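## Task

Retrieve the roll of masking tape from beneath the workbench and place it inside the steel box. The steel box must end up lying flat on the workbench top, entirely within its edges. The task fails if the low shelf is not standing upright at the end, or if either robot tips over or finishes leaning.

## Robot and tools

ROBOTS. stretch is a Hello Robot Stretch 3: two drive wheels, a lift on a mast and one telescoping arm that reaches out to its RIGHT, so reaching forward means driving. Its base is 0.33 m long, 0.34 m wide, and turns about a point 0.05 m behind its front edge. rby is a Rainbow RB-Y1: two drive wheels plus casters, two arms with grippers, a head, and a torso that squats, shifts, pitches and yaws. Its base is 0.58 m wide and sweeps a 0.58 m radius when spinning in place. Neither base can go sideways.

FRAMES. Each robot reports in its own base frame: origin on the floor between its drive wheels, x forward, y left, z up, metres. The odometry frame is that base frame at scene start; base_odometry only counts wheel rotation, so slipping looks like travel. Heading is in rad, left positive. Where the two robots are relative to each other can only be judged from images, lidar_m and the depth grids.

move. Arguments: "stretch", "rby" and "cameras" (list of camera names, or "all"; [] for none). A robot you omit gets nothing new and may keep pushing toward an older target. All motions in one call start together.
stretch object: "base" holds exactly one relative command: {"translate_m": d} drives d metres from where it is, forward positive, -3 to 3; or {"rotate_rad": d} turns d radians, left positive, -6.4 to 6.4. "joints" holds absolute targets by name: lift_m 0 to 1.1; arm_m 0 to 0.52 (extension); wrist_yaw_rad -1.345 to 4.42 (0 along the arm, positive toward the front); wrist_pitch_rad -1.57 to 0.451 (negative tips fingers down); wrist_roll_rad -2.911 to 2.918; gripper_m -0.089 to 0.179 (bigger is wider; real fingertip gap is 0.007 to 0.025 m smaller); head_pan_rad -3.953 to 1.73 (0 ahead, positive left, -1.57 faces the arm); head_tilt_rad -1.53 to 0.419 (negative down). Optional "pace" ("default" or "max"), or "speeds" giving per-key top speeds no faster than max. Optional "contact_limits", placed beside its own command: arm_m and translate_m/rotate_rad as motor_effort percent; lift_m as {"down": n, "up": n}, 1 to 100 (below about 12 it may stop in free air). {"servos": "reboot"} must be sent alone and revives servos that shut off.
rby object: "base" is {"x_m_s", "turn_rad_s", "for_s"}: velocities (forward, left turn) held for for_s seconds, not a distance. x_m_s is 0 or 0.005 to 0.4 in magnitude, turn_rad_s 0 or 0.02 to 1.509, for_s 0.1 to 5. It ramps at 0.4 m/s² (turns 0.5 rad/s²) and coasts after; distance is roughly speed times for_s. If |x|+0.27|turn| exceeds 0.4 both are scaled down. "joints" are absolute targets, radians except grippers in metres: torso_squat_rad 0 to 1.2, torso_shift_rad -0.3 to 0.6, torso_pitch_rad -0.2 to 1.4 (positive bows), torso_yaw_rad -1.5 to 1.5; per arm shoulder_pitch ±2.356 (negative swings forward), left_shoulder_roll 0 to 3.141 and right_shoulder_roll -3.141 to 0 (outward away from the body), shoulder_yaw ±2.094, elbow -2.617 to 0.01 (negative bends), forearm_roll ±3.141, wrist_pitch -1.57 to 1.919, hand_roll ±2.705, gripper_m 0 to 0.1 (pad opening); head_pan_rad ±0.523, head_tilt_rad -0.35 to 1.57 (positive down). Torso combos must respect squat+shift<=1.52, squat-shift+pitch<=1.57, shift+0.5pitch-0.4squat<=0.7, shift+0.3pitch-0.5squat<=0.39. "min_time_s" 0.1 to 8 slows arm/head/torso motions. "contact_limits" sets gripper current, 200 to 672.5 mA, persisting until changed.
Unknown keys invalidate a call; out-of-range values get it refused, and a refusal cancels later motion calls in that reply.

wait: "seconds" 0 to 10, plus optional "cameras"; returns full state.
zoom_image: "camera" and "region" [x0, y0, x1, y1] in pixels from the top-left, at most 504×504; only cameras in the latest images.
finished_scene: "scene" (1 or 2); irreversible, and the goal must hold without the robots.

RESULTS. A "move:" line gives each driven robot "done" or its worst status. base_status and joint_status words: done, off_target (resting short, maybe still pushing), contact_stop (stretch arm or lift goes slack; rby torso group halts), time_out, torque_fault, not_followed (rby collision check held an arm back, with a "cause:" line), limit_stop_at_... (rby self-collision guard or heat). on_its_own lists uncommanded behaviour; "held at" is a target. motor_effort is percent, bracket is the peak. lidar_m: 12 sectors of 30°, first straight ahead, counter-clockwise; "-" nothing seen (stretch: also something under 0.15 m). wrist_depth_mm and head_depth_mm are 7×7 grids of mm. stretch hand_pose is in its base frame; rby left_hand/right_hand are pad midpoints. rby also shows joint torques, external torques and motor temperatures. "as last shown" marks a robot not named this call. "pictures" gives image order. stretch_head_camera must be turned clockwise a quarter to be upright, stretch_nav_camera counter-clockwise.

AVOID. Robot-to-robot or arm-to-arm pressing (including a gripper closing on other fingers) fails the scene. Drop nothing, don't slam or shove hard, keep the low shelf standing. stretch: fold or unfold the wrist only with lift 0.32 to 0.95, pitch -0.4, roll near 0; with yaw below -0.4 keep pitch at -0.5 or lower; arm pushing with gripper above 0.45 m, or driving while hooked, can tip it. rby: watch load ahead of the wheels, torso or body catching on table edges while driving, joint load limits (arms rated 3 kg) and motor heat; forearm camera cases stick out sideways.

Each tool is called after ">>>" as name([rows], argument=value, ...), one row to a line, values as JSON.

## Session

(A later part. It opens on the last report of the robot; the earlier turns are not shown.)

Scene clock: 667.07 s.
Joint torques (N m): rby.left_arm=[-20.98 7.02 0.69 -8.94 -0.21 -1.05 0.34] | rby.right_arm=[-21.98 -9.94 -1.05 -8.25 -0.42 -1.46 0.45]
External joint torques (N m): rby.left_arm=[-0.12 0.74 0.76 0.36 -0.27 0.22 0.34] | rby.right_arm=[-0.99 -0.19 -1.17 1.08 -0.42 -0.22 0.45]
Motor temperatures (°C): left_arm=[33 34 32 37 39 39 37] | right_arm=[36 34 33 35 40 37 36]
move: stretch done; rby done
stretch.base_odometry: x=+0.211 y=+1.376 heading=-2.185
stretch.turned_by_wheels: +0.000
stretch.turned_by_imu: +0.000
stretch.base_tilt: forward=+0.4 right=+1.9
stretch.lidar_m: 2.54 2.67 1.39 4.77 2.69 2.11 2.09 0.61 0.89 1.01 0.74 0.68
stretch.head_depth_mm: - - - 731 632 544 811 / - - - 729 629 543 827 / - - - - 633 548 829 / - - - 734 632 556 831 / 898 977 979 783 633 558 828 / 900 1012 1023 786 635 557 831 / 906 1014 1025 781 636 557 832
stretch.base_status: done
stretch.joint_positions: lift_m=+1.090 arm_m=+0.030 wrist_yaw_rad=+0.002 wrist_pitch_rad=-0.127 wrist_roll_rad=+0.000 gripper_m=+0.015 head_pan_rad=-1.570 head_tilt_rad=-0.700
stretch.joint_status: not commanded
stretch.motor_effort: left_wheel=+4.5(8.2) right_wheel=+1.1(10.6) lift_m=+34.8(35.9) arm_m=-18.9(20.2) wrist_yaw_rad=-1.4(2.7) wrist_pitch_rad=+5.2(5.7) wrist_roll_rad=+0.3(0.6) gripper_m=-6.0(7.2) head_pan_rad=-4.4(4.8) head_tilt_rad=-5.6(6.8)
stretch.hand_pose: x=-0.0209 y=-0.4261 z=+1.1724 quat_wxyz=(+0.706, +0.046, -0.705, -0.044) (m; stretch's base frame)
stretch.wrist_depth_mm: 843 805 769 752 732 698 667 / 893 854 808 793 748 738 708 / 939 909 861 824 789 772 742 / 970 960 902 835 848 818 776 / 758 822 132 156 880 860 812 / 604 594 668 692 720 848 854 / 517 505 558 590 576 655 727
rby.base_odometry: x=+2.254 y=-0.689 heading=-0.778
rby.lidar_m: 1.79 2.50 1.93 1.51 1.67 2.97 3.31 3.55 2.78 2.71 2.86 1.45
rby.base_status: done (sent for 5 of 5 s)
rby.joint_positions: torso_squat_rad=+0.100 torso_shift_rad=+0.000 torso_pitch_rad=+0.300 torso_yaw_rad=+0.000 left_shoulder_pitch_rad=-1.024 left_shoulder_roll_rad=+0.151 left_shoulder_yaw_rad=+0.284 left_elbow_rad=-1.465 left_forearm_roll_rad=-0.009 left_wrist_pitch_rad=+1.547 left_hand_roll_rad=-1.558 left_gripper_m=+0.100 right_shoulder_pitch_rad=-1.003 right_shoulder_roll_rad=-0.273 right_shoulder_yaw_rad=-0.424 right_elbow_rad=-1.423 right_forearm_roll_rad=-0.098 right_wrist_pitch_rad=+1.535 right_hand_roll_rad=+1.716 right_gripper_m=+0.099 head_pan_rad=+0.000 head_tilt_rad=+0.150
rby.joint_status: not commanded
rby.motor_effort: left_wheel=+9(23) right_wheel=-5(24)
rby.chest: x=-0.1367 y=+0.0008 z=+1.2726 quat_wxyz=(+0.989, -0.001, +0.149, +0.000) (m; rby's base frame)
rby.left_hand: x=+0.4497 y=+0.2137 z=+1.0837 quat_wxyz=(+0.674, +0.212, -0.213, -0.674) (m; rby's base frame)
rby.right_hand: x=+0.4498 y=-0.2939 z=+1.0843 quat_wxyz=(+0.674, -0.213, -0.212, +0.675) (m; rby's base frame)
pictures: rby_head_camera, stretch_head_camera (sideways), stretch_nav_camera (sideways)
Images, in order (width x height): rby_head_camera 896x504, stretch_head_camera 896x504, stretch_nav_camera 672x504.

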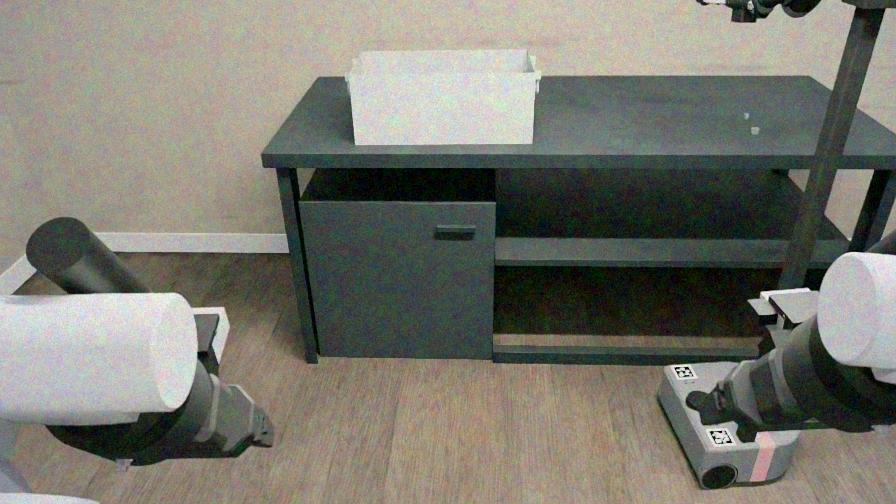

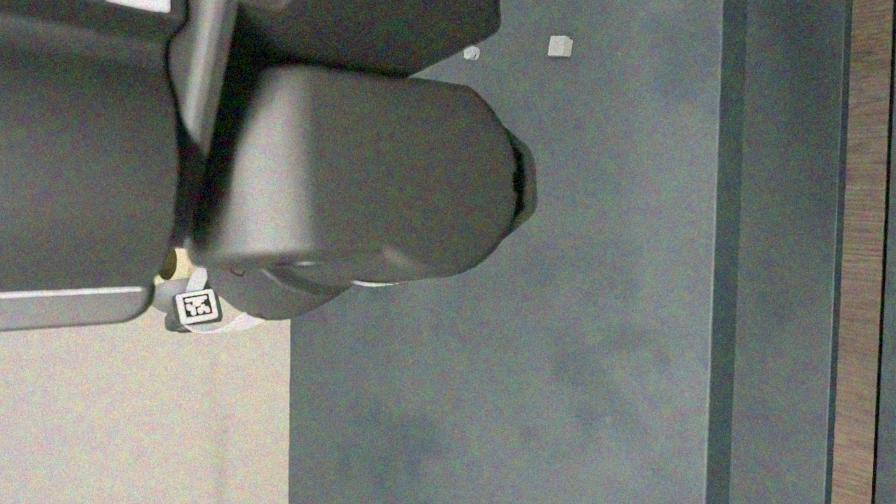

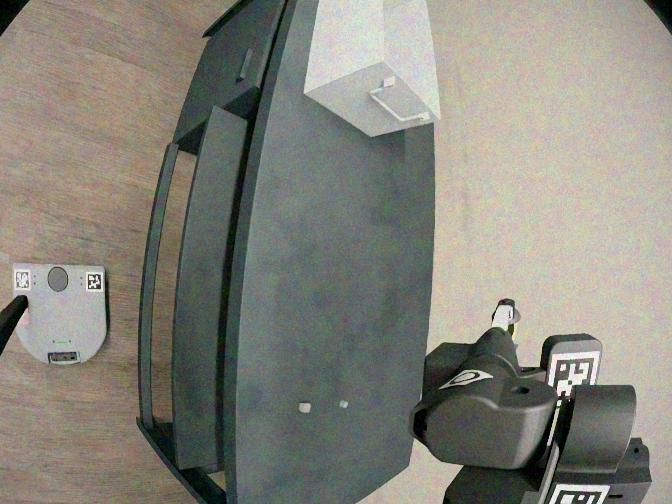

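>>> move(stretch={"base": {"rotate_rad": -0.11}}, cameras=[])

>>> move(stretch={"base": {"translate_m": 0.77}}, cameras=["stretch_head_camera", "stretch_nav_camera", "stretch_wrist_camera", "rby_head_camera"])

Scene clock: 704.27 s.
Joint torques (N m): rby.left_arm=[-20.36 6.97 0.67 -8.93 -0.12 -1.22 0.32] | rby.right_arm=[-22.35 -9.8 -0.97 -8.39 -0.35 -1.44 0.59]
External joint torques (N m): rby.left_arm=[0.51 0.68 0.73 0.37 -0.18 0.05 0.31] | rby.right_arm=[-1.36 -0.05 -1.08 0.94 -0.34 -0.21 0.59]
Motor temperatures (°C): left_arm=[32 34 32 36 39 39 37] | right_arm=[36 34 33 35 40 37 36]
move: stretch done
stretch.base_odometry: x=+0.211 y=+1.376 heading=-2.295
stretch.turned_by_wheels: -0.110
stretch.turned_by_imu: -0.109
stretch.base_tilt: forward=+0.4 right=+1.9
stretch.lidar_m: 2.53 2.63 1.39 1.39 2.96 2.16 2.09 0.61 0.79 1.01 0.81 0.68
stretch.head_depth_mm: - - - 731 633 558 1053 / - - - 731 631 556 1049 / - - - - 632 556 830 / - - - 734 633 557 833 / 886 960 979 781 634 545 827 / 883 997 1021 781 633 543 813 / 878 981 1027 785 635 546 811
stretch.base_status: done
stretch.joint_positions: lift_m=+1.090 arm_m=+0.030 wrist_yaw_rad=+0.002 wrist_pitch_rad=-0.127 wrist_roll_rad=+0.000 gripper_m=+0.015 head_pan_rad=-1.570 head_tilt_rad=-0.700
stretch.joint_status: not commanded
stretch.motor_effort: left_wheel=+6.6(10.3) right_wheel=-8.5(11.0) lift_m=+34.0(34.3) arm_m=-18.8(19.4) wrist_yaw_rad=-2.3(2.7) wrist_pitch_rad=+5.3(5.5) wrist_roll_rad=+0.3(0.5) gripper_m=-6.4(7.2) head_pan_rad=-4.6(4.9) head_tilt_rad=-5.1(6.3)
stretch.hand_pose: x=-0.0209 y=-0.4261 z=+1.1724 quat_wxyz=(+0.706, +0.046, -0.705, -0.044) (m; stretch's base frame)
stretch.wrist_depth_mm: 753 745 757 747 740 732 716 / 808 784 780 774 770 781 755 / 835 847 832 838 812 807 803 / 910 901 876 853 861 850 853 / 754 825 132 157 889 913 906 / 611 588 662 686 725 848 958 / 520 508 560 586 586 651 -
rby: as last shown
rby.lidar_m: 1.78 2.49 1.94 1.50 1.66 2.97 3.32 3.54 2.77 2.72 2.87 1.45
rby.motor_effort: left_wheel=+8(9) right_wheel=-5(5)
pictures: none
No camera images: "cameras" was empty.

Scene clock: 713.10 s.
Joint torques (N m): rby.left_arm=[-20.26 7.31 0.65 -8.96 -0.23 -1.22 0.38] | rby.right_arm=[-22.1 -9.87 -1.13 -8.26 -0.46 -1.45 0.51]
External joint torques (N m): rby.left_arm=[0.61 1.03 0.71 0.35 -0.29 0.05 0.38] | rby.right_arm=[-1.11 -0.12 -1.25 1.07 -0.45 -0.22 0.52]
Motor temperatures (°C): left_arm=[32 34 32 36 39 39 37] | right_arm=[36 34 33 35 40 37 36]
move: stretch done
stretch.base_odometry: x=-0.299 y=+0.799 heading=-2.295
stretch.turned_by_wheels: +0.000
stretch.turned_by_imu: -0.001
stretch.base_tilt: forward=+0.4 right=+1.9
stretch.lidar_m: 1.77 1.85 2.10 1.37 1.39 2.96 1.32 1.34 0.38 0.37 0.38 0.52
stretch.head_depth_mm: - - - 494 555 569 1047 / - - - 488 545 561 1047 / - - - - 547 556 869 / - - - 471 527 555 854 / 887 969 686 716 517 558 833 / 888 998 683 713 508 546 817 / 880 988 670 692 499 542 804
stretch.base_status: done
stretch.joint_positions: lift_m=+1.090 arm_m=+0.030 wrist_yaw_rad=+0.002 wrist_pitch_rad=-0.127 wrist_roll_rad=+0.000 gripper_m=+0.015 head_pan_rad=-1.570 head_tilt_rad=-0.700
stretch.joint_status: not commanded
stretch.motor_effort: left_wheel=+6.9(11.9) right_wheel=-2.6(5.7) lift_m=+32.5(34.1) arm_m=-18.4(20.2) wrist_yaw_rad=-2.1(2.9) wrist_pitch_rad=+5.3(5.7) wrist_roll_rad=+0.4(0.7) gripper_m=-5.8(7.6) head_pan_rad=-3.8(5.0) head_tilt_rad=-5.6(6.5)
stretch.hand_pose: x=-0.0209 y=-0.4261 z=+1.1724 quat_wxyz=(+0.706, +0.046, -0.705, -0.044) (m; stretch's base frame)
stretch.wrist_depth_mm: 756 754 750 746 743 735 727 / 801 805 784 787 789 764 772 / 860 841 852 834 825 804 810 / 930 893 886 849 881 862 855 / 956 833 133 156 917 918 927 / 577 103 442 446 449 838 877 / - 423 469 476 462 455 704
rby: as last shown
rby.lidar_m: 1.26 2.49 1.93 1.50 1.68 2.96 3.32 3.56 2.77 2.72 2.87 2.09
rby.motor_effort: left_wheel=+9(9) right_wheel=-5(6)
pictures: rby_head_camera, stretch_head_camera (sideways), stretch_nav_camera (sideways), stretch_wrist_camera
Images, in order (width x height): rby_head_camera 896x504, stretch_head_camera 896x504, stretch_nav_camera 672x504, stretch_wrist_camera 644x364.

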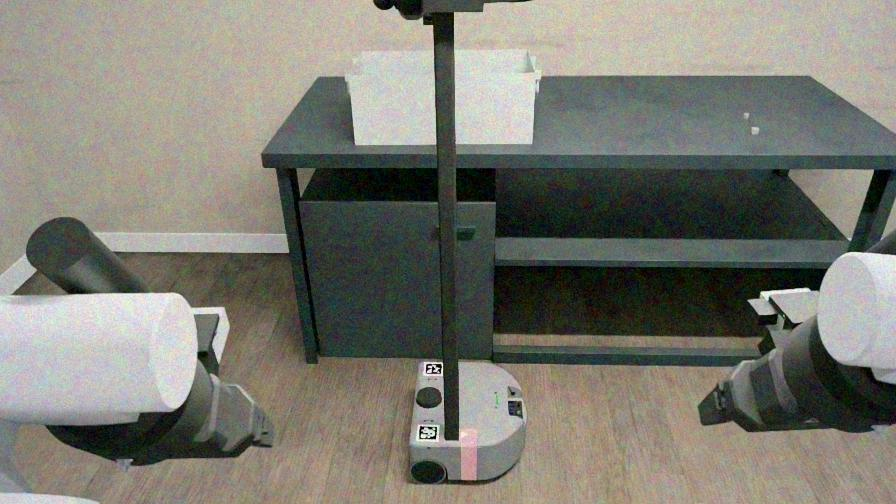

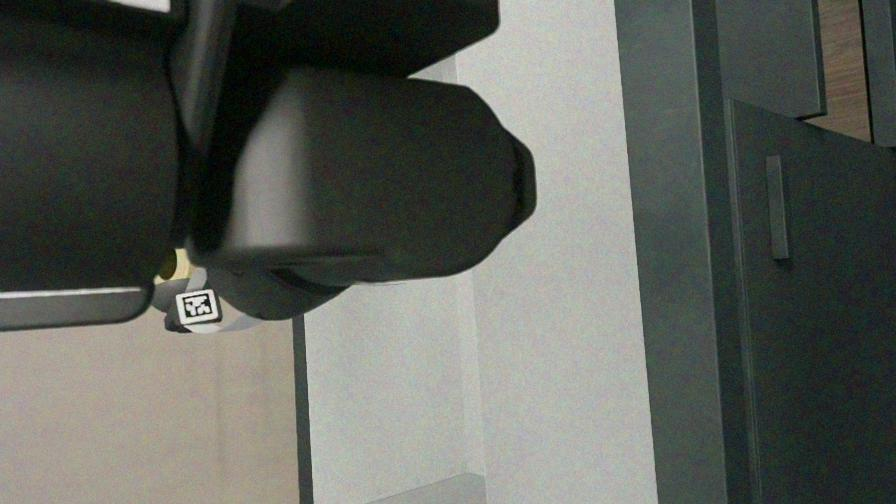

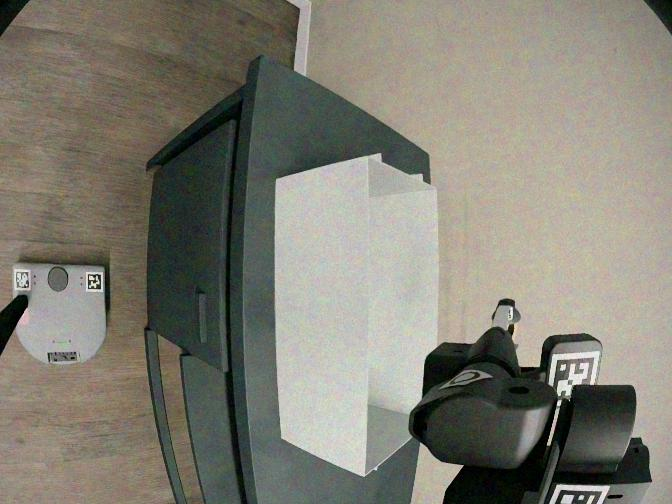

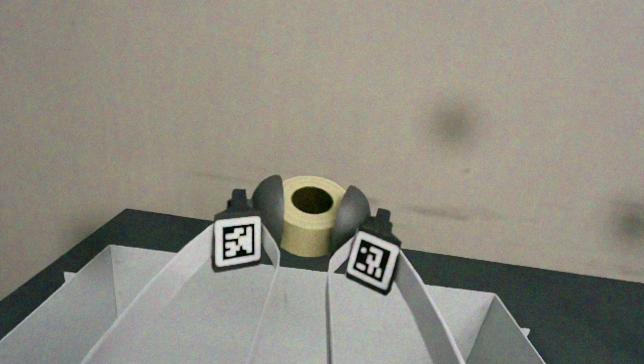

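>>> move(stretch={"joints": {"arm_m": 0.2}}, cameras=[])

>>> move(stretch={"joints": {"wrist_pitch_rad": -0.9}}, cameras=["stretch_wrist_camera", "stretch_head_camera", "rby_head_camera"])

Scene clock: 740.23 s.
Joint torques (N m): rby.left_arm=[-20.44 7.13 0.66 -8.92 -0.19 -1.25 0.43] | rby.right_arm=[-22.35 -9.84 -0.87 -8.29 -0.43 -1.45 0.42]
External joint torques (N m): rby.left_arm=[0.43 0.84 0.72 0.39 -0.25 0.03 0.43] | rby.right_arm=[-1.36 -0.09 -0.99 1.05 -0.42 -0.21 0.42]
Motor temperatures (°C): left_arm=[32 34 32 36 39 39 37] | right_arm=[36 34 33 35 40 37 36]
move: stretch done
stretch.base_odometry: x=-0.299 y=+0.799 heading=-2.295
stretch.turned_by_wheels: +0.000
stretch.turned_by_imu: +0.001
stretch.base_tilt: forward=+0.4 right=+1.9
stretch.lidar_m: 1.77 1.84 2.10 1.37 1.40 2.95 1.32 1.34 0.38 0.37 0.38 0.52
stretch.head_depth_mm: 904 1047 697 649 552 569 1053 / - 1059 699 731 543 559 1049 / - 1053 692 726 534 556 869 / - - 687 731 525 557 852 / 875 1004 691 723 517 556 834 / 877 997 681 712 509 543 815 / 879 985 673 692 499 545 799
stretch.base_status: not commanded
stretch.joint_positions: lift_m=+1.090 arm_m=+0.200 wrist_yaw_rad=+0.002 wrist_pitch_rad=-0.126 wrist_roll_rad=+0.000 gripper_m=+0.015 head_pan_rad=-1.570 head_tilt_rad=-0.700
stretch.joint_status: all done
stretch.motor_effort: left_wheel=+7.4(7.4) right_wheel=-2.9(3.0) lift_m=+31.7(32.3) arm_m=+20.5(24.7) wrist_yaw_rad=-2.1(2.5) wrist_pitch_rad=+5.2(5.6) wrist_roll_rad=+0.4(0.5) gripper_m=-6.0(7.3) head_pan_rad=-3.7(5.0) head_tilt_rad=-5.3(5.8)
stretch.hand_pose: x=-0.0209 y=-0.5961 z=+1.1725 quat_wxyz=(+0.706, +0.046, -0.705, -0.044) (m; stretch's base frame)
stretch.wrist_depth_mm: 600 592 588 580 585 575 578 / 631 628 622 627 613 608 608 / 680 670 663 659 647 642 636 / 706 710 685 674 689 676 677 / 753 755 133 156 713 724 719 / 614 582 654 687 725 775 779 / 516 511 562 592 579 657 698
rby: as last shown
rby.lidar_m: 1.27 2.50 1.94 1.50 1.68 2.97 3.32 3.55 2.76 2.72 2.87 2.09
rby.motor_effort: left_wheel=+8(9) right_wheel=-5(5)
pictures: none
No camera images: "cameras" was empty.

Scene clock: 741.50 s.
Joint torques (N m): rby.left_arm=[-20.27 7.22 0.58 -8.89 -0.15 -1.12 0.46] | rby.right_arm=[-22.13 -9.82 -1.33 -8.36 -0.43 -1.44 0.52]
External joint torques (N m): rby.left_arm=[0.6 0.93 0.64 0.41 -0.21 0.15 0.45] | rby.right_arm=[-1.14 -0.07 -1.45 0.97 -0.42 -0.2 0.52]
Motor temperatures (°C): left_arm=[32 34 32 36 39 39 37] | right_arm=[36 34 33 35 40 37 36]
move: stretch done
stretch.base_odometry: x=-0.299 y=+0.799 heading=-2.295
stretch.turned_by_wheels: +0.000
stretch.turned_by_imu: +0.000
stretch.base_tilt: forward=+0.4 right=+2.0
stretch.lidar_m: 1.77 1.84 2.10 1.37 1.40 2.96 1.32 1.34 0.38 0.37 0.38 0.52
stretch.head_depth_mm: 903 1055 698 650 553 569 1054 / - 1063 703 732 545 560 1049 / - 1038 679 722 536 556 874 / - - 314 732 525 555 850 / 891 983 661 722 516 557 833 / 884 995 684 710 507 544 818 / 881 987 675 692 501 546 800
stretch.base_status: not commanded
stretch.joint_positions: lift_m=+1.090 arm_m=+0.200 wrist_yaw_rad=+0.002 wrist_pitch_rad=-0.906 wrist_roll_rad=+0.000 gripper_m=+0.015 head_pan_rad=-1.570 head_tilt_rad=-0.700
stretch.joint_status: all done
stretch.motor_effort: left_wheel=+6.9(7.3) right_wheel=-2.7(3.0) lift_m=+31.6(31.9) arm_m=+19.9(21.7) wrist_yaw_rad=-2.3(2.4) wrist_pitch_rad=+1.5(5.0) wrist_roll_rad=+0.3(0.5) gripper_m=-5.9(7.1) head_pan_rad=-3.8(4.7) head_tilt_rad=-5.1(6.1)
stretch.hand_pose: x=-0.0213 y=-0.4841 z=+1.0122 quat_wxyz=(+0.636, +0.310, -0.635, -0.309) (m; stretch's base frame)
stretch.wrist_depth_mm: 264 268 270 540 557 582 606 / 299 313 301 288 278 280 554 / 310 393 381 365 345 329 296 / 323 402 417 420 429 408 308 / 327 382 133 156 404 409 299 / 334 103 363 366 376 390 292 / - 332 344 353 353 364 287
rby: as last shown
rby.lidar_m: 1.27 2.49 1.93 1.51 1.66 2.98 3.32 3.56 2.76 2.72 2.87 2.09
rby.motor_effort: left_wheel=+9(9) right_wheel=-5(5)
pictures: rby_head_camera, stretch_head_camera (sideways), stretch_wrist_camera
Images, in order (width x height): rby_head_camera 896x504, stretch_head_camera 896x504, stretch_wrist_camera 644x364.

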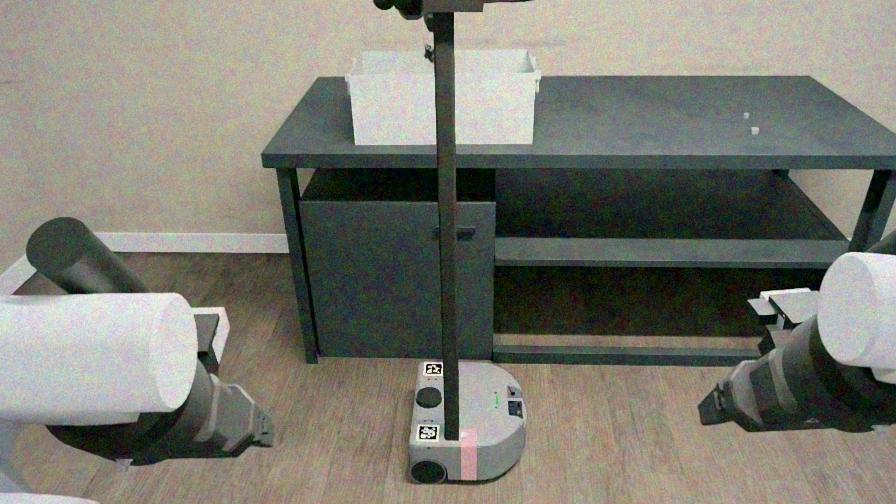

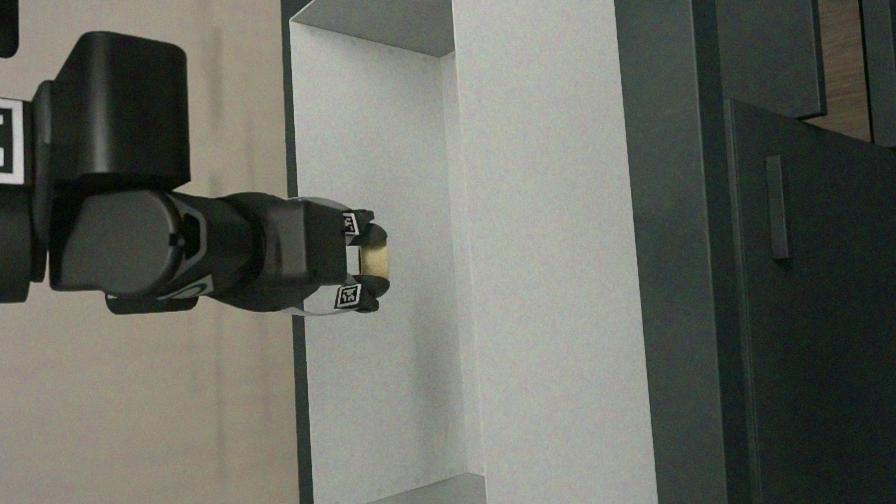

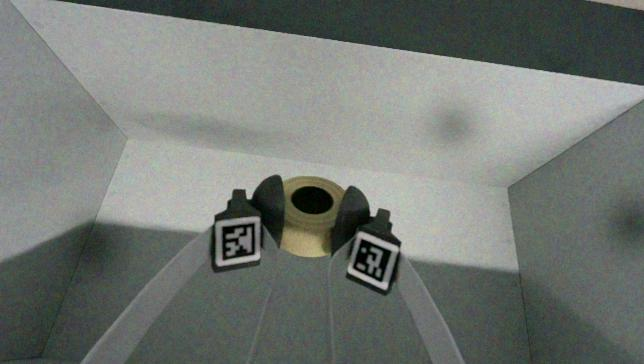

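>>> move(stretch={"joints": {"wrist_pitch_rad": -1.5, "arm_m": 0.345}}, cameras=[])

>>> move(stretch={"joints": {"wrist_pitch_rad": -1.55, "arm_m": 0.365, "lift_m": 1.0}}, cameras=["stretch_wrist_camera", "stretch_head_camera", "rby_head_camera"])

Scene clock: 755.53 s.
Joint torques (N m): rby.left_arm=[-20.25 6.93 0.8 -8.83 -0.27 -1.16 0.47] | rby.right_arm=[-22.2 -9.68 -1.2 -8.29 -0.42 -1.46 0.44]
External joint torques (N m): rby.left_arm=[0.62 0.64 0.87 0.48 -0.33 0.11 0.46] | rby.right_arm=[-1.21 0.07 -1.32 1.04 -0.41 -0.22 0.44]
Motor temperatures (°C): left_arm=[32 34 32 36 39 39 37] | right_arm=[36 34 33 35 40 37 36]
move: stretch done
stretch.base_odometry: x=-0.299 y=+0.799 heading=-2.295
stretch.turned_by_wheels: +0.000
stretch.turned_by_imu: +0.001
stretch.base_tilt: forward=+0.4 right=+1.9
stretch.lidar_m: 1.77 1.84 2.10 1.37 1.40 2.95 1.32 1.34 0.38 0.37 0.38 0.52
stretch.head_depth_mm: 918 1034 696 651 555 568 1047 / 899 1025 703 732 544 558 1049 / 342 1020 690 728 533 557 867 / 349 381 656 542 527 556 849 / 879 968 679 717 516 554 833 / 889 999 679 709 507 545 819 / 881 989 670 689 499 545 802
stretch.base_status: not commanded
stretch.joint_positions: lift_m=+1.090 arm_m=+0.345 wrist_yaw_rad=+0.002 wrist_pitch_rad=-1.494 wrist_roll_rad=+0.000 gripper_m=+0.015 head_pan_rad=-1.570 head_tilt_rad=-0.700
stretch.joint_status: all done
stretch.motor_effort: left_wheel=+5.6(7.3) right_wheel=-2.5(3.1) lift_m=+30.6(31.3) arm_m=+20.5(24.4) wrist_yaw_rad=-2.1(2.7) wrist_pitch_rad=-0.8(19.4) wrist_roll_rad=+0.3(0.5) gripper_m=-5.8(7.1) head_pan_rad=-4.0(4.5) head_tilt_rad=-5.4(5.7)
stretch.hand_pose: x=-0.0216 y=-0.4857 z=+0.9714 quat_wxyz=(+0.520, +0.481, -0.518, -0.480) (m; stretch's base frame)
stretch.wrist_depth_mm: 293 324 325 327 297 268 245 / 303 333 335 332 335 337 320 / 309 342 343 344 343 339 316 / 318 351 349 347 355 355 309 / 320 359 133 161 362 363 299 / 266 102 285 301 310 366 292 / - 200 231 247 234 273 273
rby: as last shown
rby.lidar_m: 1.27 2.49 1.93 1.50 1.67 2.96 3.33 3.55 2.78 2.71 2.88 2.09
rby.motor_effort: left_wheel=+8(9) right_wheel=-5(6)
pictures: none
No camera images: "cameras" was empty.

Scene clock: 757.20 s.
Joint torques (N m): rby.left_arm=[-20.7 6.99 0.85 -8.98 -0.2 -1.1 0.56] | rby.right_arm=[-22.24 -9.89 -1.34 -8.37 -0.42 -1.47 0.5]
External joint torques (N m): rby.left_arm=[0.17 0.7 0.91 0.33 -0.26 0.17 0.55] | rby.right_arm=[-1.25 -0.14 -1.46 0.96 -0.42 -0.24 0.5]
Motor temperatures (°C): left_arm=[32 34 32 36 39 39 37] | right_arm=[36 34 33 35 40 37 36]
move: stretch done
stretch.base_odometry: x=-0.299 y=+0.799 heading=-2.295
stretch.turned_by_wheels: +0.000
stretch.turned_by_imu: +0.000
stretch.base_tilt: forward=+0.4 right=+1.9
stretch.lidar_m: 1.77 1.84 2.10 1.37 1.40 2.94 1.32 1.34 0.38 0.36 0.38 0.52
stretch.head_depth_mm: 909 - 695 649 554 570 1044 / 864 349 700 734 544 561 1045 / 422 414 696 725 533 556 869 / 852 416 454 713 526 558 852 / 891 989 676 716 517 556 837 / 885 992 681 711 509 544 821 / 878 987 674 689 500 544 803
stretch.base_status: not commanded
stretch.joint_positions: lift_m=+1.000 arm_m=+0.365 wrist_yaw_rad=+0.002 wrist_pitch_rad=-1.543 wrist_roll_rad=+0.000 gripper_m=+0.015 head_pan_rad=-1.570 head_tilt_rad=-0.700
stretch.joint_status: all done
stretch.motor_effort: left_wheel=+5.3(6.0) right_wheel=-2.5(2.9) lift_m=+20.0(27.8) arm_m=+20.6(29.0) wrist_yaw_rad=-2.4(2.6) wrist_pitch_rad=-0.7(4.2) wrist_roll_rad=+0.3(0.7) gripper_m=-6.0(6.6) head_pan_rad=-3.5(4.4) head_tilt_rad=-5.1(5.6)
stretch.hand_pose: x=-0.0217 y=-0.4930 z=+0.8819 quat_wxyz=(+0.508, +0.494, -0.506, -0.493) (m; stretch's base frame)
stretch.wrist_depth_mm: 236 235 236 235 236 236 235 / 243 242 243 242 244 243 244 / 251 250 252 252 252 251 250 / 261 261 258 256 261 259 260 / 270 269 133 161 267 271 269 / 270 102 278 279 275 279 278 / - 208 239 253 239 279 275
rby: as last shown
rby.lidar_m: 1.27 2.50 1.93 1.51 1.67 2.97 3.32 3.54 2.77 2.72 2.87 2.08
pictures: rby_head_camera, stretch_head_camera (sideways), stretch_wrist_camera
Images, in order (width x height): rby_head_camera 896x504, stretch_head_camera 896x504, stretch_wrist_camera 644x364.

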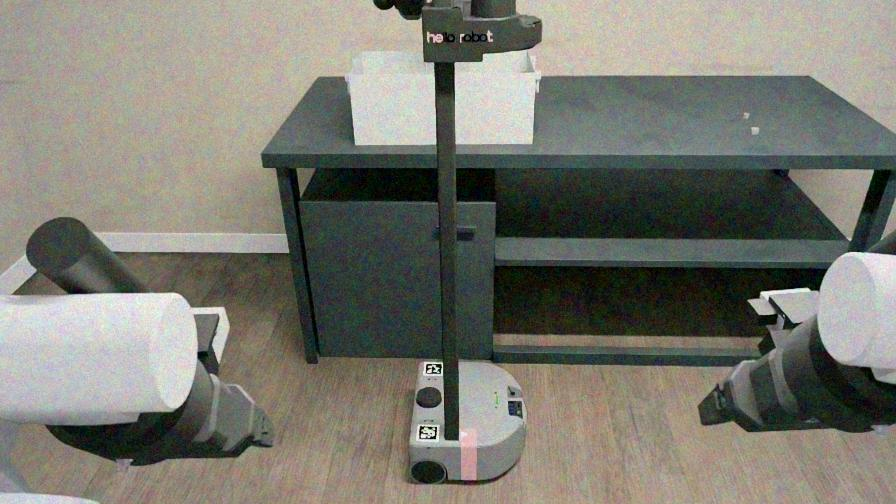

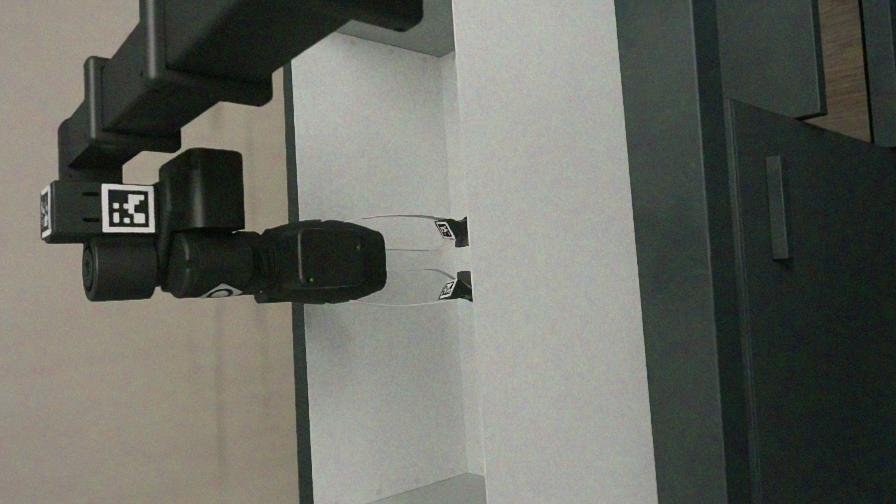

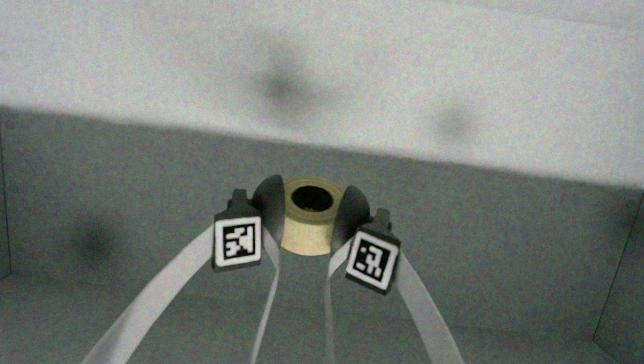

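>>> move(stretch={"joints": {"lift_m": 0.93}, "speeds": {"lift_m": 0.04}, "contact_limits": {"lift_m": {"down": 14}}}, cameras=["stretch_wrist_camera", "stretch_head_camera"])

Scene clock: 763.90 s.
Joint torques (N m): rby.left_arm=[-20.55 7.28 0.4 -8.79 -0.12 -1.19 0.4] | rby.right_arm=[-22.15 -9.78 -1.05 -8.38 -0.39 -1.46 0.56]
External joint torques (N m): rby.left_arm=[0.31 1 0.46 0.52 -0.18 0.08 0.39] | rby.right_arm=[-1.16 -0.03 -1.17 0.95 -0.38 -0.22 0.56]
Motor temperatures (°C): left_arm=[32 34 32 36 39 39 37] | right_arm=[36 34 33 35 40 37 36]
move: stretch done
stretch.base_odometry: x=-0.299 y=+0.799 heading=-2.295
stretch.turned_by_wheels: +0.000
stretch.turned_by_imu: +0.001
stretch.base_tilt: forward=+0.4 right=+1.8
stretch.lidar_m: 1.77 1.84 2.10 1.37 1.40 2.95 1.32 1.34 0.38 0.37 0.38 0.52
stretch.head_depth_mm: 913 1035 312 - 583 568 1047 / 915 977 327 485 546 559 1047 / 902 455 655 723 534 556 871 / 898 458 467 497 526 558 849 / 890 999 687 719 516 556 833 / 886 998 679 712 509 544 814 / 877 982 673 691 500 545 800
stretch.base_status: not commanded
stretch.joint_positions: lift_m=+0.930 arm_m=+0.365 wrist_yaw_rad=+0.002 wrist_pitch_rad=-1.543 wrist_roll_rad=+0.000 gripper_m=+0.015 head_pan_rad=-1.570 head_tilt_rad=-0.700
stretch.joint_status: all done
stretch.motor_effort: left_wheel=+5.8(6.0) right_wheel=-2.6(3.1) lift_m=+12.9(21.8) arm_m=+18.7(20.2) wrist_yaw_rad=-2.1(2.7) wrist_pitch_rad=-0.9(1.2) wrist_roll_rad=+0.4(0.5) gripper_m=-6.4(7.1) head_pan_rad=-3.3(4.3) head_tilt_rad=-4.7(5.4)
stretch.contact_limits: lift_m down 14 (down: maximum 72; up: maximum 65)
stretch.hand_pose: x=-0.0217 y=-0.4929 z=+0.8119 quat_wxyz=(+0.508, +0.494, -0.506, -0.493) (m; stretch's base frame)
stretch.wrist_depth_mm: 171 171 171 171 171 170 171 / 176 177 177 177 176 176 176 / 183 182 183 182 182 182 182 / 189 189 187 186 188 188 189 / 196 195 134 151 194 195 195 / 203 108 202 203 133 203 202 / - 208 210 210 206 210 211
rby: as last shown
rby.lidar_m: 1.27 2.50 1.93 1.50 1.67 2.97 3.32 3.55 2.77 2.72 2.86 2.10
pictures: stretch_head_camera (sideways), stretch_wrist_camera
Images, in order (width x height): stretch_head_camera 896x504, stretch_wrist_camera 644x364.

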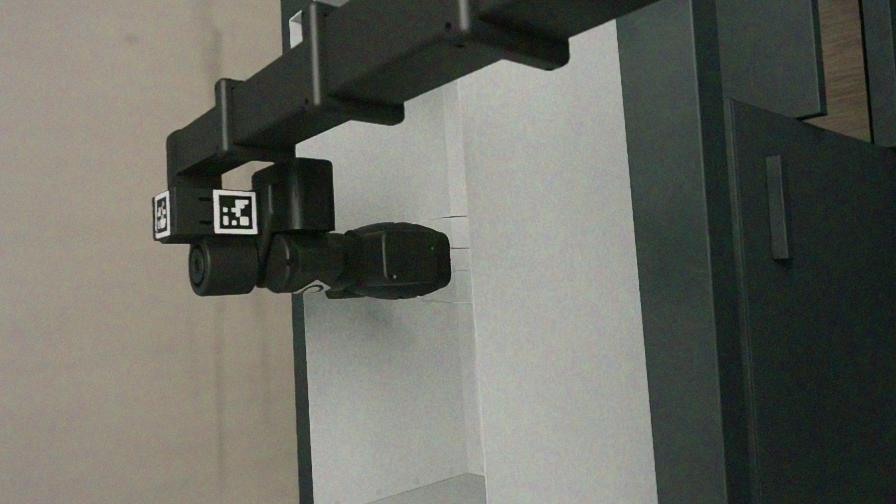

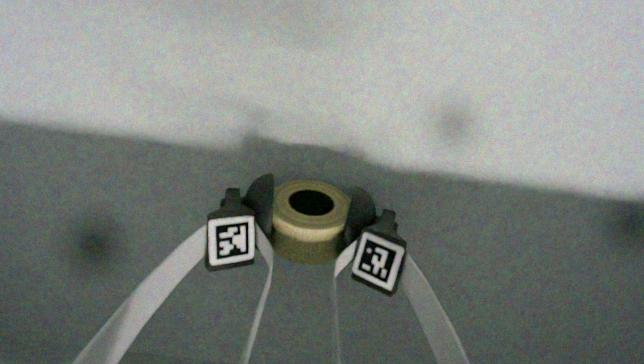

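>>> move(stretch={"joints": {"lift_m": 0.936}, "speeds": {"lift_m": 0.04}}, cameras=[])

>>> move(stretch={"joints": {"gripper_m": 0.12}}, cameras=["stretch_wrist_camera"])

Scene clock: 771.67 s.
Joint torques (N m): rby.left_arm=[-20.39 7.01 0.6 -8.9 -0.19 -1.05 0.47] | rby.right_arm=[-22.18 -10.03 -1.08 -8.44 -0.48 -1.46 0.46]
External joint torques (N m): rby.left_arm=[0.47 0.73 0.67 0.41 -0.25 0.22 0.47] | rby.right_arm=[-1.19 -0.28 -1.2 0.9 -0.47 -0.23 0.47]
Motor temperatures (°C): left_arm=[32 34 32 36 39 39 37] | right_arm=[36 34 33 35 40 37 36]
move: stretch done
stretch.base_odometry: x=-0.299 y=+0.799 heading=-2.295
stretch.turned_by_wheels: +0.000
stretch.turned_by_imu: +0.001
stretch.base_tilt: forward=+0.4 right=+1.9
stretch.lidar_m: 1.77 1.84 2.10 1.37 1.40 2.94 1.32 1.34 0.38 0.36 0.38 0.52
stretch.head_depth_mm: 915 1034 313 - 584 570 1050 / 909 450 329 489 544 560 1047 / 908 450 468 728 535 556 873 / 898 453 466 496 526 557 848 / 890 1005 690 720 518 558 832 / 887 997 681 710 508 543 819 / 880 990 673 688 499 545 802
stretch.base_status: not commanded
stretch.joint_positions: lift_m=+0.936 arm_m=+0.365 wrist_yaw_rad=+0.002 wrist_pitch_rad=-1.543 wrist_roll_rad=+0.000 gripper_m=+0.015 head_pan_rad=-1.570 head_tilt_rad=-0.700
stretch.joint_status: all done
stretch.motor_effort: left_wheel=+5.7(5.8) right_wheel=-2.9(3.0) lift_m=+35.5(35.8) arm_m=+17.6(19.2) wrist_yaw_rad=-2.2(2.7) wrist_pitch_rad=-1.1(1.1) wrist_roll_rad=+0.3(0.5) gripper_m=-5.6(6.5) head_pan_rad=-3.2(4.1) head_tilt_rad=-4.1(5.0)
stretch.hand_pose: x=-0.0217 y=-0.4929 z=+0.8179 quat_wxyz=(+0.507, +0.494, -0.506, -0.493) (m; stretch's base frame)
stretch.wrist_depth_mm: 175 175 176 175 176 176 175 / 182 181 181 182 182 182 181 / 188 187 188 187 187 187 188 / 194 194 192 191 194 193 194 / 200 201 134 153 198 201 201 / 209 108 209 209 133 208 208 / - 211 216 216 212 217 217
rby.base_odometry: x=+2.254 y=-0.689 heading=-0.778
rby.lidar_m: 1.26 2.50 1.93 1.50 1.68 2.97 3.31 3.56 2.77 2.71 2.87 2.09
rby.base_status: not commanded
rby.joint_positions: torso_squat_rad=+0.100 torso_shift_rad=+0.000 torso_pitch_rad=+0.300 torso_yaw_rad=+0.000 left_shoulder_pitch_rad=-1.024 left_shoulder_roll_rad=+0.151 left_shoulder_yaw_rad=+0.284 left_elbow_rad=-1.465 left_forearm_roll_rad=-0.009 left_wrist_pitch_rad=+1.547 left_hand_roll_rad=-1.558 left_gripper_m=+0.100 right_shoulder_pitch_rad=-1.003 right_shoulder_roll_rad=-0.273 right_shoulder_yaw_rad=-0.424 right_elbow_rad=-1.423 right_forearm_roll_rad=-0.098 right_wrist_pitch_rad=+1.535 right_hand_roll_rad=+1.716 right_gripper_m=+0.099 head_pan_rad=+0.000 head_tilt_rad=+0.150
rby.joint_status: not commanded
rby.motor_effort: left_wheel=+8(9) right_wheel=-5(5)
rby.chest: x=-0.1367 y=+0.0008 z=+1.2726 quat_wxyz=(+0.989, -0.001, +0.149, +0.000) (m; rby's base frame)
rby.left_hand: x=+0.4497 y=+0.2137 z=+1.0837 quat_wxyz=(+0.674, +0.212, -0.213, -0.674) (m; rby's base frame)
rby.right_hand: x=+0.4498 y=-0.2939 z=+1.0843 quat_wxyz=(+0.674, -0.213, -0.212, +0.675) (m; rby's base frame)
pictures: none
No camera images: "cameras" was empty.

Scene clock: 773.27 s.
Joint torques (N m): rby.left_arm=[-20.45 6.88 0.73 -8.99 -0.16 -1.11 0.49] | rby.right_arm=[-22.16 -9.87 -1.17 -8.39 -0.47 -1.42 0.57]
External joint torques (N m): rby.left_arm=[0.41 0.59 0.79 0.31 -0.21 0.16 0.48] | rby.right_arm=[-1.17 -0.12 -1.29 0.94 -0.46 -0.18 0.58]
Motor temperatures (°C): left_arm=[32 34 32 36 39 39 37] | right_arm=[36 34 33 35 40 37 36]
move: stretch done
stretch.base_odometry: x=-0.299 y=+0.799 heading=-2.295
stretch.turned_by_wheels: +0.000
stretch.turned_by_imu: +0.000
stretch.base_tilt: forward=+0.4 right=+1.9
stretch.lidar_m: 1.77 1.84 2.10 1.37 1.40 2.95 1.32 1.34 0.38 0.36 0.38 0.52
stretch.head_depth_mm: 916 1031 313 - 582 569 1050 / 908 450 330 489 545 559 1047 / 906 451 469 722 535 557 871 / 899 452 466 495 525 555 853 / 889 1001 690 706 517 558 833 / 885 1001 680 711 508 545 819 / 879 986 672 692 499 543 805
stretch.base_status: not commanded
stretch.joint_positions: lift_m=+0.936 arm_m=+0.365 wrist_yaw_rad=+0.002 wrist_pitch_rad=-1.543 wrist_roll_rad=+0.000 gripper_m=+0.120 head_pan_rad=-1.570 head_tilt_rad=-0.700
stretch.joint_status: all done
stretch.motor_effort: left_wheel=+5.4(5.9) right_wheel=-2.9(3.0) lift_m=+34.1(36.0) arm_m=+18.5(19.1) wrist_yaw_rad=-2.7(2.8) wrist_pitch_rad=-0.8(1.2) wrist_roll_rad=+0.2(0.7) gripper_m=-1.1(83.6) head_pan_rad=-3.6(4.0) head_tilt_rad=-4.3(5.2)
stretch.hand_pose: x=-0.0217 y=-0.4929 z=+0.8179 quat_wxyz=(+0.507, +0.494, -0.506, -0.493) (m; stretch's base frame)
stretch.wrist_depth_mm: 175 176 176 175 175 175 175 / 181 182 181 181 181 181 182 / 187 187 188 187 188 188 187 / 193 192 194 191 194 194 194 / 199 123 200 201 198 199 201 / 102 210 209 209 206 205 209 / 214 214 216 216 216 213 216
rby: as last shown
rby.lidar_m: 1.27 2.50 1.94 1.51 1.66 2.96 3.32 3.55 2.76 2.71 2.87 2.08
rby.motor_effort: left_wheel=+8(9) right_wheel=-5(6)
pictures: stretch_wrist_camera
Images, in order (width x height): stretch_wrist_camera 644x364.

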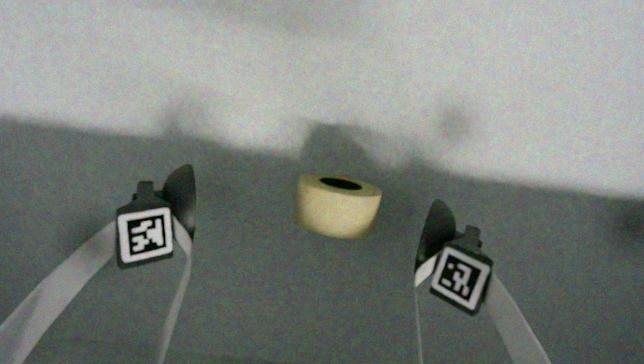

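>>> move(stretch={"joints": {"lift_m": 1.09}, "pace": "max"}, cameras=["stretch_wrist_camera", "stretch_head_camera"])

>>> move(stretch={"joints": {"wrist_pitch_rad": -0.9, "arm_m": 0.2}}, cameras=["stretch_wrist_camera", "stretch_head_camera", "stretch_nav_camera", "rby_head_camera"])

Scene clock: 787.43 s.
Joint torques (N m): rby.left_arm=[-20.49 6.95 1.03 -8.87 -0.25 -1.18 0.5] | rby.right_arm=[-22.21 -10.05 -1.14 -8.33 -0.4 -1.43 0.55]
External joint torques (N m): rby.left_arm=[0.37 0.67 1.09 0.44 -0.31 0.09 0.49] | rby.right_arm=[-1.23 -0.3 -1.26 1.01 -0.39 -0.19 0.55]
Motor temperatures (°C): left_arm=[32 34 32 36 39 39 37] | right_arm=[36 34 33 35 40 37 36]
move: stretch done
stretch.base_odometry: x=-0.299 y=+0.799 heading=-2.295
stretch.turned_by_wheels: +0.000
stretch.turned_by_imu: +0.002
stretch.base_tilt: forward=+0.4 right=+1.9
stretch.lidar_m: 1.77 1.84 2.10 1.37 1.40 2.94 1.32 1.34 0.38 0.37 0.38 0.52
stretch.head_depth_mm: 930 1034 694 652 554 568 1052 / 910 1029 702 735 544 559 1045 / 360 1016 680 544 534 557 873 / 364 396 670 730 526 557 855 / 878 966 687 721 517 557 833 / 889 995 681 710 508 544 819 / 878 990 674 690 501 544 800
stretch.base_status: not commanded
stretch.joint_positions: lift_m=+1.090 arm_m=+0.365 wrist_yaw_rad=+0.002 wrist_pitch_rad=-1.544 wrist_roll_rad=+0.000 gripper_m=+0.120 head_pan_rad=-1.570 head_tilt_rad=-0.700
stretch.joint_status: all done
stretch.motor_effort: left_wheel=+5.7(6.0) right_wheel=-2.7(3.2) lift_m=+34.6(38.7) arm_m=+15.7(17.1) wrist_yaw_rad=-2.3(2.7) wrist_pitch_rad=-0.7(1.0) wrist_roll_rad=+0.2(0.6) gripper_m=+0.8(1.5) head_pan_rad=-3.3(4.0) head_tilt_rad=-4.2(4.8)
stretch.hand_pose: x=-0.0217 y=-0.4928 z=+0.9719 quat_wxyz=(+0.507, +0.494, -0.506, -0.493) (m; stretch's base frame)
stretch.wrist_depth_mm: 292 318 322 319 300 265 237 / 305 331 330 332 328 331 318 / 308 343 342 345 344 342 313 / 318 348 355 354 353 352 309 / 307 123 365 365 359 364 299 / 102 278 302 327 304 340 293 / 214 227 238 249 260 247 274
rby: as last shown
rby.lidar_m: 1.28 2.50 1.94 1.51 1.67 2.98 3.32 3.55 2.77 2.71 2.86 2.09
pictures: stretch_head_camera (sideways), stretch_wrist_camera
Images, in order (width x height): stretch_head_camera 896x504, stretch_wrist_camera 644x364.

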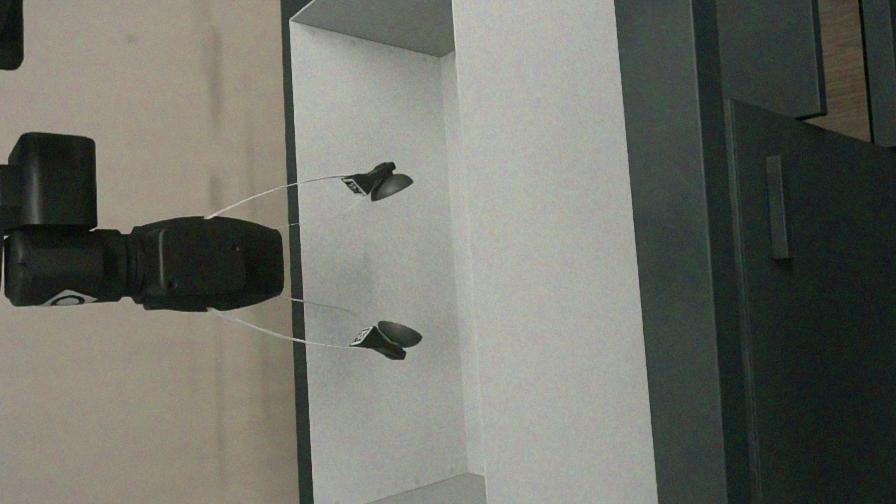

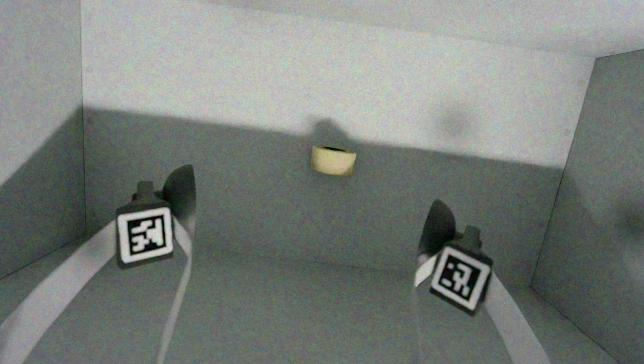

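Scene clock: 789.90 s.
Joint torques (N m): rby.left_arm=[-20.6 6.93 0.58 -8.93 -0.16 -1.16 0.35] | rby.right_arm=[-22.23 -9.88 -1.09 -8.3 -0.36 -1.44 0.49]
External joint torques (N m): rby.left_arm=[0.26 0.65 0.65 0.38 -0.22 0.11 0.34] | rby.right_arm=[-1.24 -0.13 -1.21 1.03 -0.35 -0.21 0.49]
Motor temperatures (°C): left_arm=[32 34 32 36 39 39 37] | right_arm=[36 34 33 35 40 37 36]
move: stretch done
stretch.base_odometry: x=-0.299 y=+0.799 heading=-2.295
stretch.turned_by_wheels: +0.000
stretch.turned_by_imu: +0.001
stretch.base_tilt: forward=+0.4 right=+2.0
stretch.lidar_m: 1.77 1.84 2.10 1.37 1.40 2.94 1.32 1.34 0.38 0.37 0.38 0.52
stretch.head_depth_mm: 907 1052 695 648 556 569 1046 / - 1057 702 734 544 559 1045 / - 1038 655 727 535 556 869 / - - 313 731 526 555 856 / 893 985 650 719 516 555 837 / 888 992 682 711 508 544 819 / 879 988 672 689 499 545 804
stretch.base_status: not commanded
stretch.joint_positions: lift_m=+1.090 arm_m=+0.200 wrist_yaw_rad=+0.002 wrist_pitch_rad=-0.915 wrist_roll_rad=+0.000 gripper_m=+0.120 head_pan_rad=-1.570 head_tilt_rad=-0.700
stretch.joint_status: all done
stretch.motor_effort: left_wheel=+5.7(6.0) right_wheel=-2.7(3.0) lift_m=+30.6(34.3) arm_m=-20.2(24.4) wrist_yaw_rad=-2.1(3.1) wrist_pitch_rad=+3.4(5.8) wrist_roll_rad=+0.3(0.5) gripper_m=-0.6(1.8) head_pan_rad=-2.8(4.1) head_tilt_rad=-3.0(4.8)
stretch.hand_pose: x=-0.0213 y=-0.4820 z=+1.0109 quat_wxyz=(+0.635, +0.313, -0.633, -0.312) (m; stretch's base frame)
stretch.wrist_depth_mm: 268 265 267 536 554 574 592 / 303 316 304 291 280 275 284 / 309 392 389 369 351 334 300 / 320 378 416 425 429 420 307 / 307 124 384 400 394 404 297 / 102 353 366 370 368 357 295 / 327 338 345 351 359 346 285
rby: as last shown
rby.lidar_m: 1.27 2.49 1.93 1.50 1.67 2.97 3.32 3.55 2.77 2.71 2.86 2.09
pictures: rby_head_camera, stretch_head_camera (sideways), stretch_nav_camera (sideways), stretch_wrist_camera
Images, in order (width x height): rby_head_camera 896x504, stretch_head_camera 896x504, stretch_nav_camera 672x504, stretch_wrist_camera 644x364.

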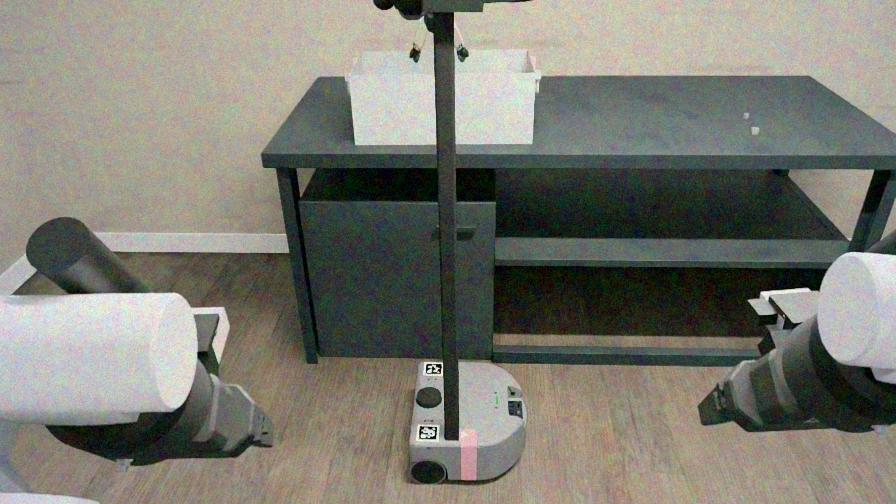

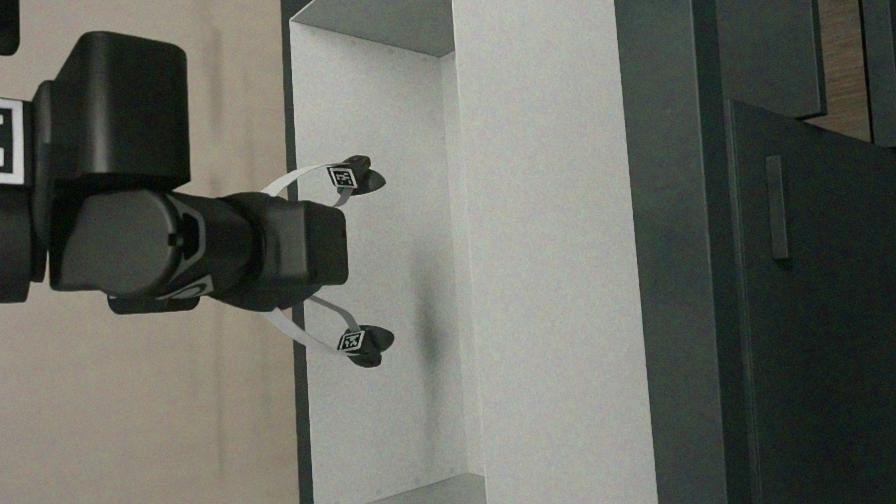

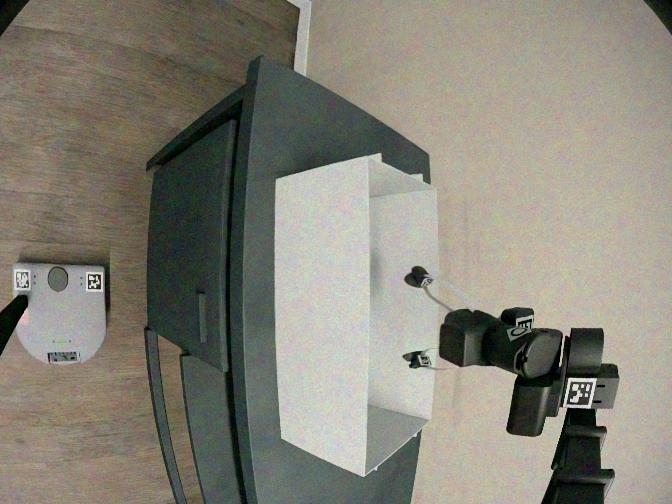

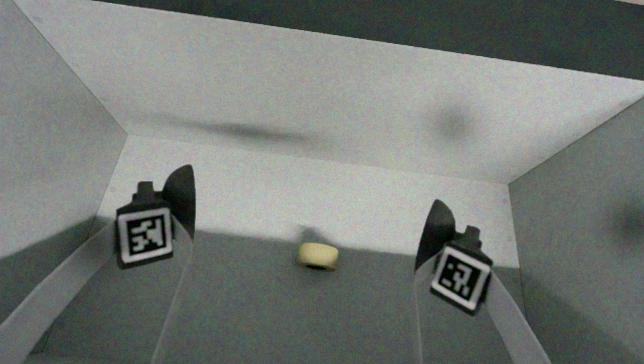

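>>> move(stretch={"joints": {"wrist_pitch_rad": -0.1}}, cameras=[])

>>> finished_scene(scene=2)

Scene clock: 796.70 s.
Joint torques (N m): rby.left_arm=[-20.38 7 0.28 -8.89 -0.27 -1.09 0.38] | rby.right_arm=[-22.3 -9.79 -1.22 -8.36 -0.39 -1.44 0.45]
External joint torques (N m): rby.left_arm=[0.49 0.71 0.34 0.41 -0.32 0.18 0.38] | rby.right_arm=[-1.31 -0.04 -1.34 0.98 -0.38 -0.2 0.45]
Motor temperatures (°C): left_arm=[32 34 32 36 39 39 37] | right_arm=[36 34 33 35 40 37 36]
move: stretch done
stretch.base_odometry: x=-0.299 y=+0.799 heading=-2.295
stretch.turned_by_wheels: +0.000
stretch.turned_by_imu: +0.001
stretch.base_tilt: forward=+0.3 right=+1.8
stretch.lidar_m: 1.77 1.84 2.10 1.37 1.40 2.95 1.32 1.34 0.38 0.36 0.38 0.52
stretch.head_depth_mm: 902 1048 695 653 556 570 1046 / - 1064 703 736 544 560 1048 / - 1057 693 727 534 556 873 / - - 690 729 524 557 850 / 876 1007 690 720 518 555 835 / 873 997 680 711 507 545 819 / 881 988 673 692 500 545 802
stretch.base_status: not commanded
stretch.joint_positions: lift_m=+1.090 arm_m=+0.200 wrist_yaw_rad=+0.002 wrist_pitch_rad=-0.125 wrist_roll_rad=+0.000 gripper_m=+0.120 head_pan_rad=-1.570 head_tilt_rad=-0.700
stretch.joint_status: all done
stretch.motor_effort: left_wheel=+5.7(5.9) right_wheel=-2.9(3.2) lift_m=+24.4(26.3) arm_m=-19.9(21.4) wrist_yaw_rad=-2.5(2.7) wrist_pitch_rad=+5.1(6.2) wrist_roll_rad=+0.3(0.6) gripper_m=+0.0(1.7) head_pan_rad=-2.4(3.9) head_tilt_rad=-4.2(4.6)
stretch.hand_pose: x=-0.0209 y=-0.5962 z=+1.1728 quat_wxyz=(+0.706, +0.045, -0.705, -0.044) (m; stretch's base frame)
stretch.wrist_depth_mm: 598 601 587 588 580 579 578 / 639 632 624 617 616 609 599 / 662 664 672 655 650 640 629 / 710 701 710 683 681 677 676 / 748 123 763 743 707 725 717 / 102 637 681 729 135 749 766 / 513 530 565 587 618 609 696
rby: as last shown
rby.lidar_m: 1.27 2.50 1.93 1.49 1.65 2.98 3.32 3.54 2.76 2.72 2.87 2.09
rby.motor_effort: left_wheel=+8(9) right_wheel=-5(5)
pictures: none
No camera images: "cameras" was empty.

The scene is finished: the task was done.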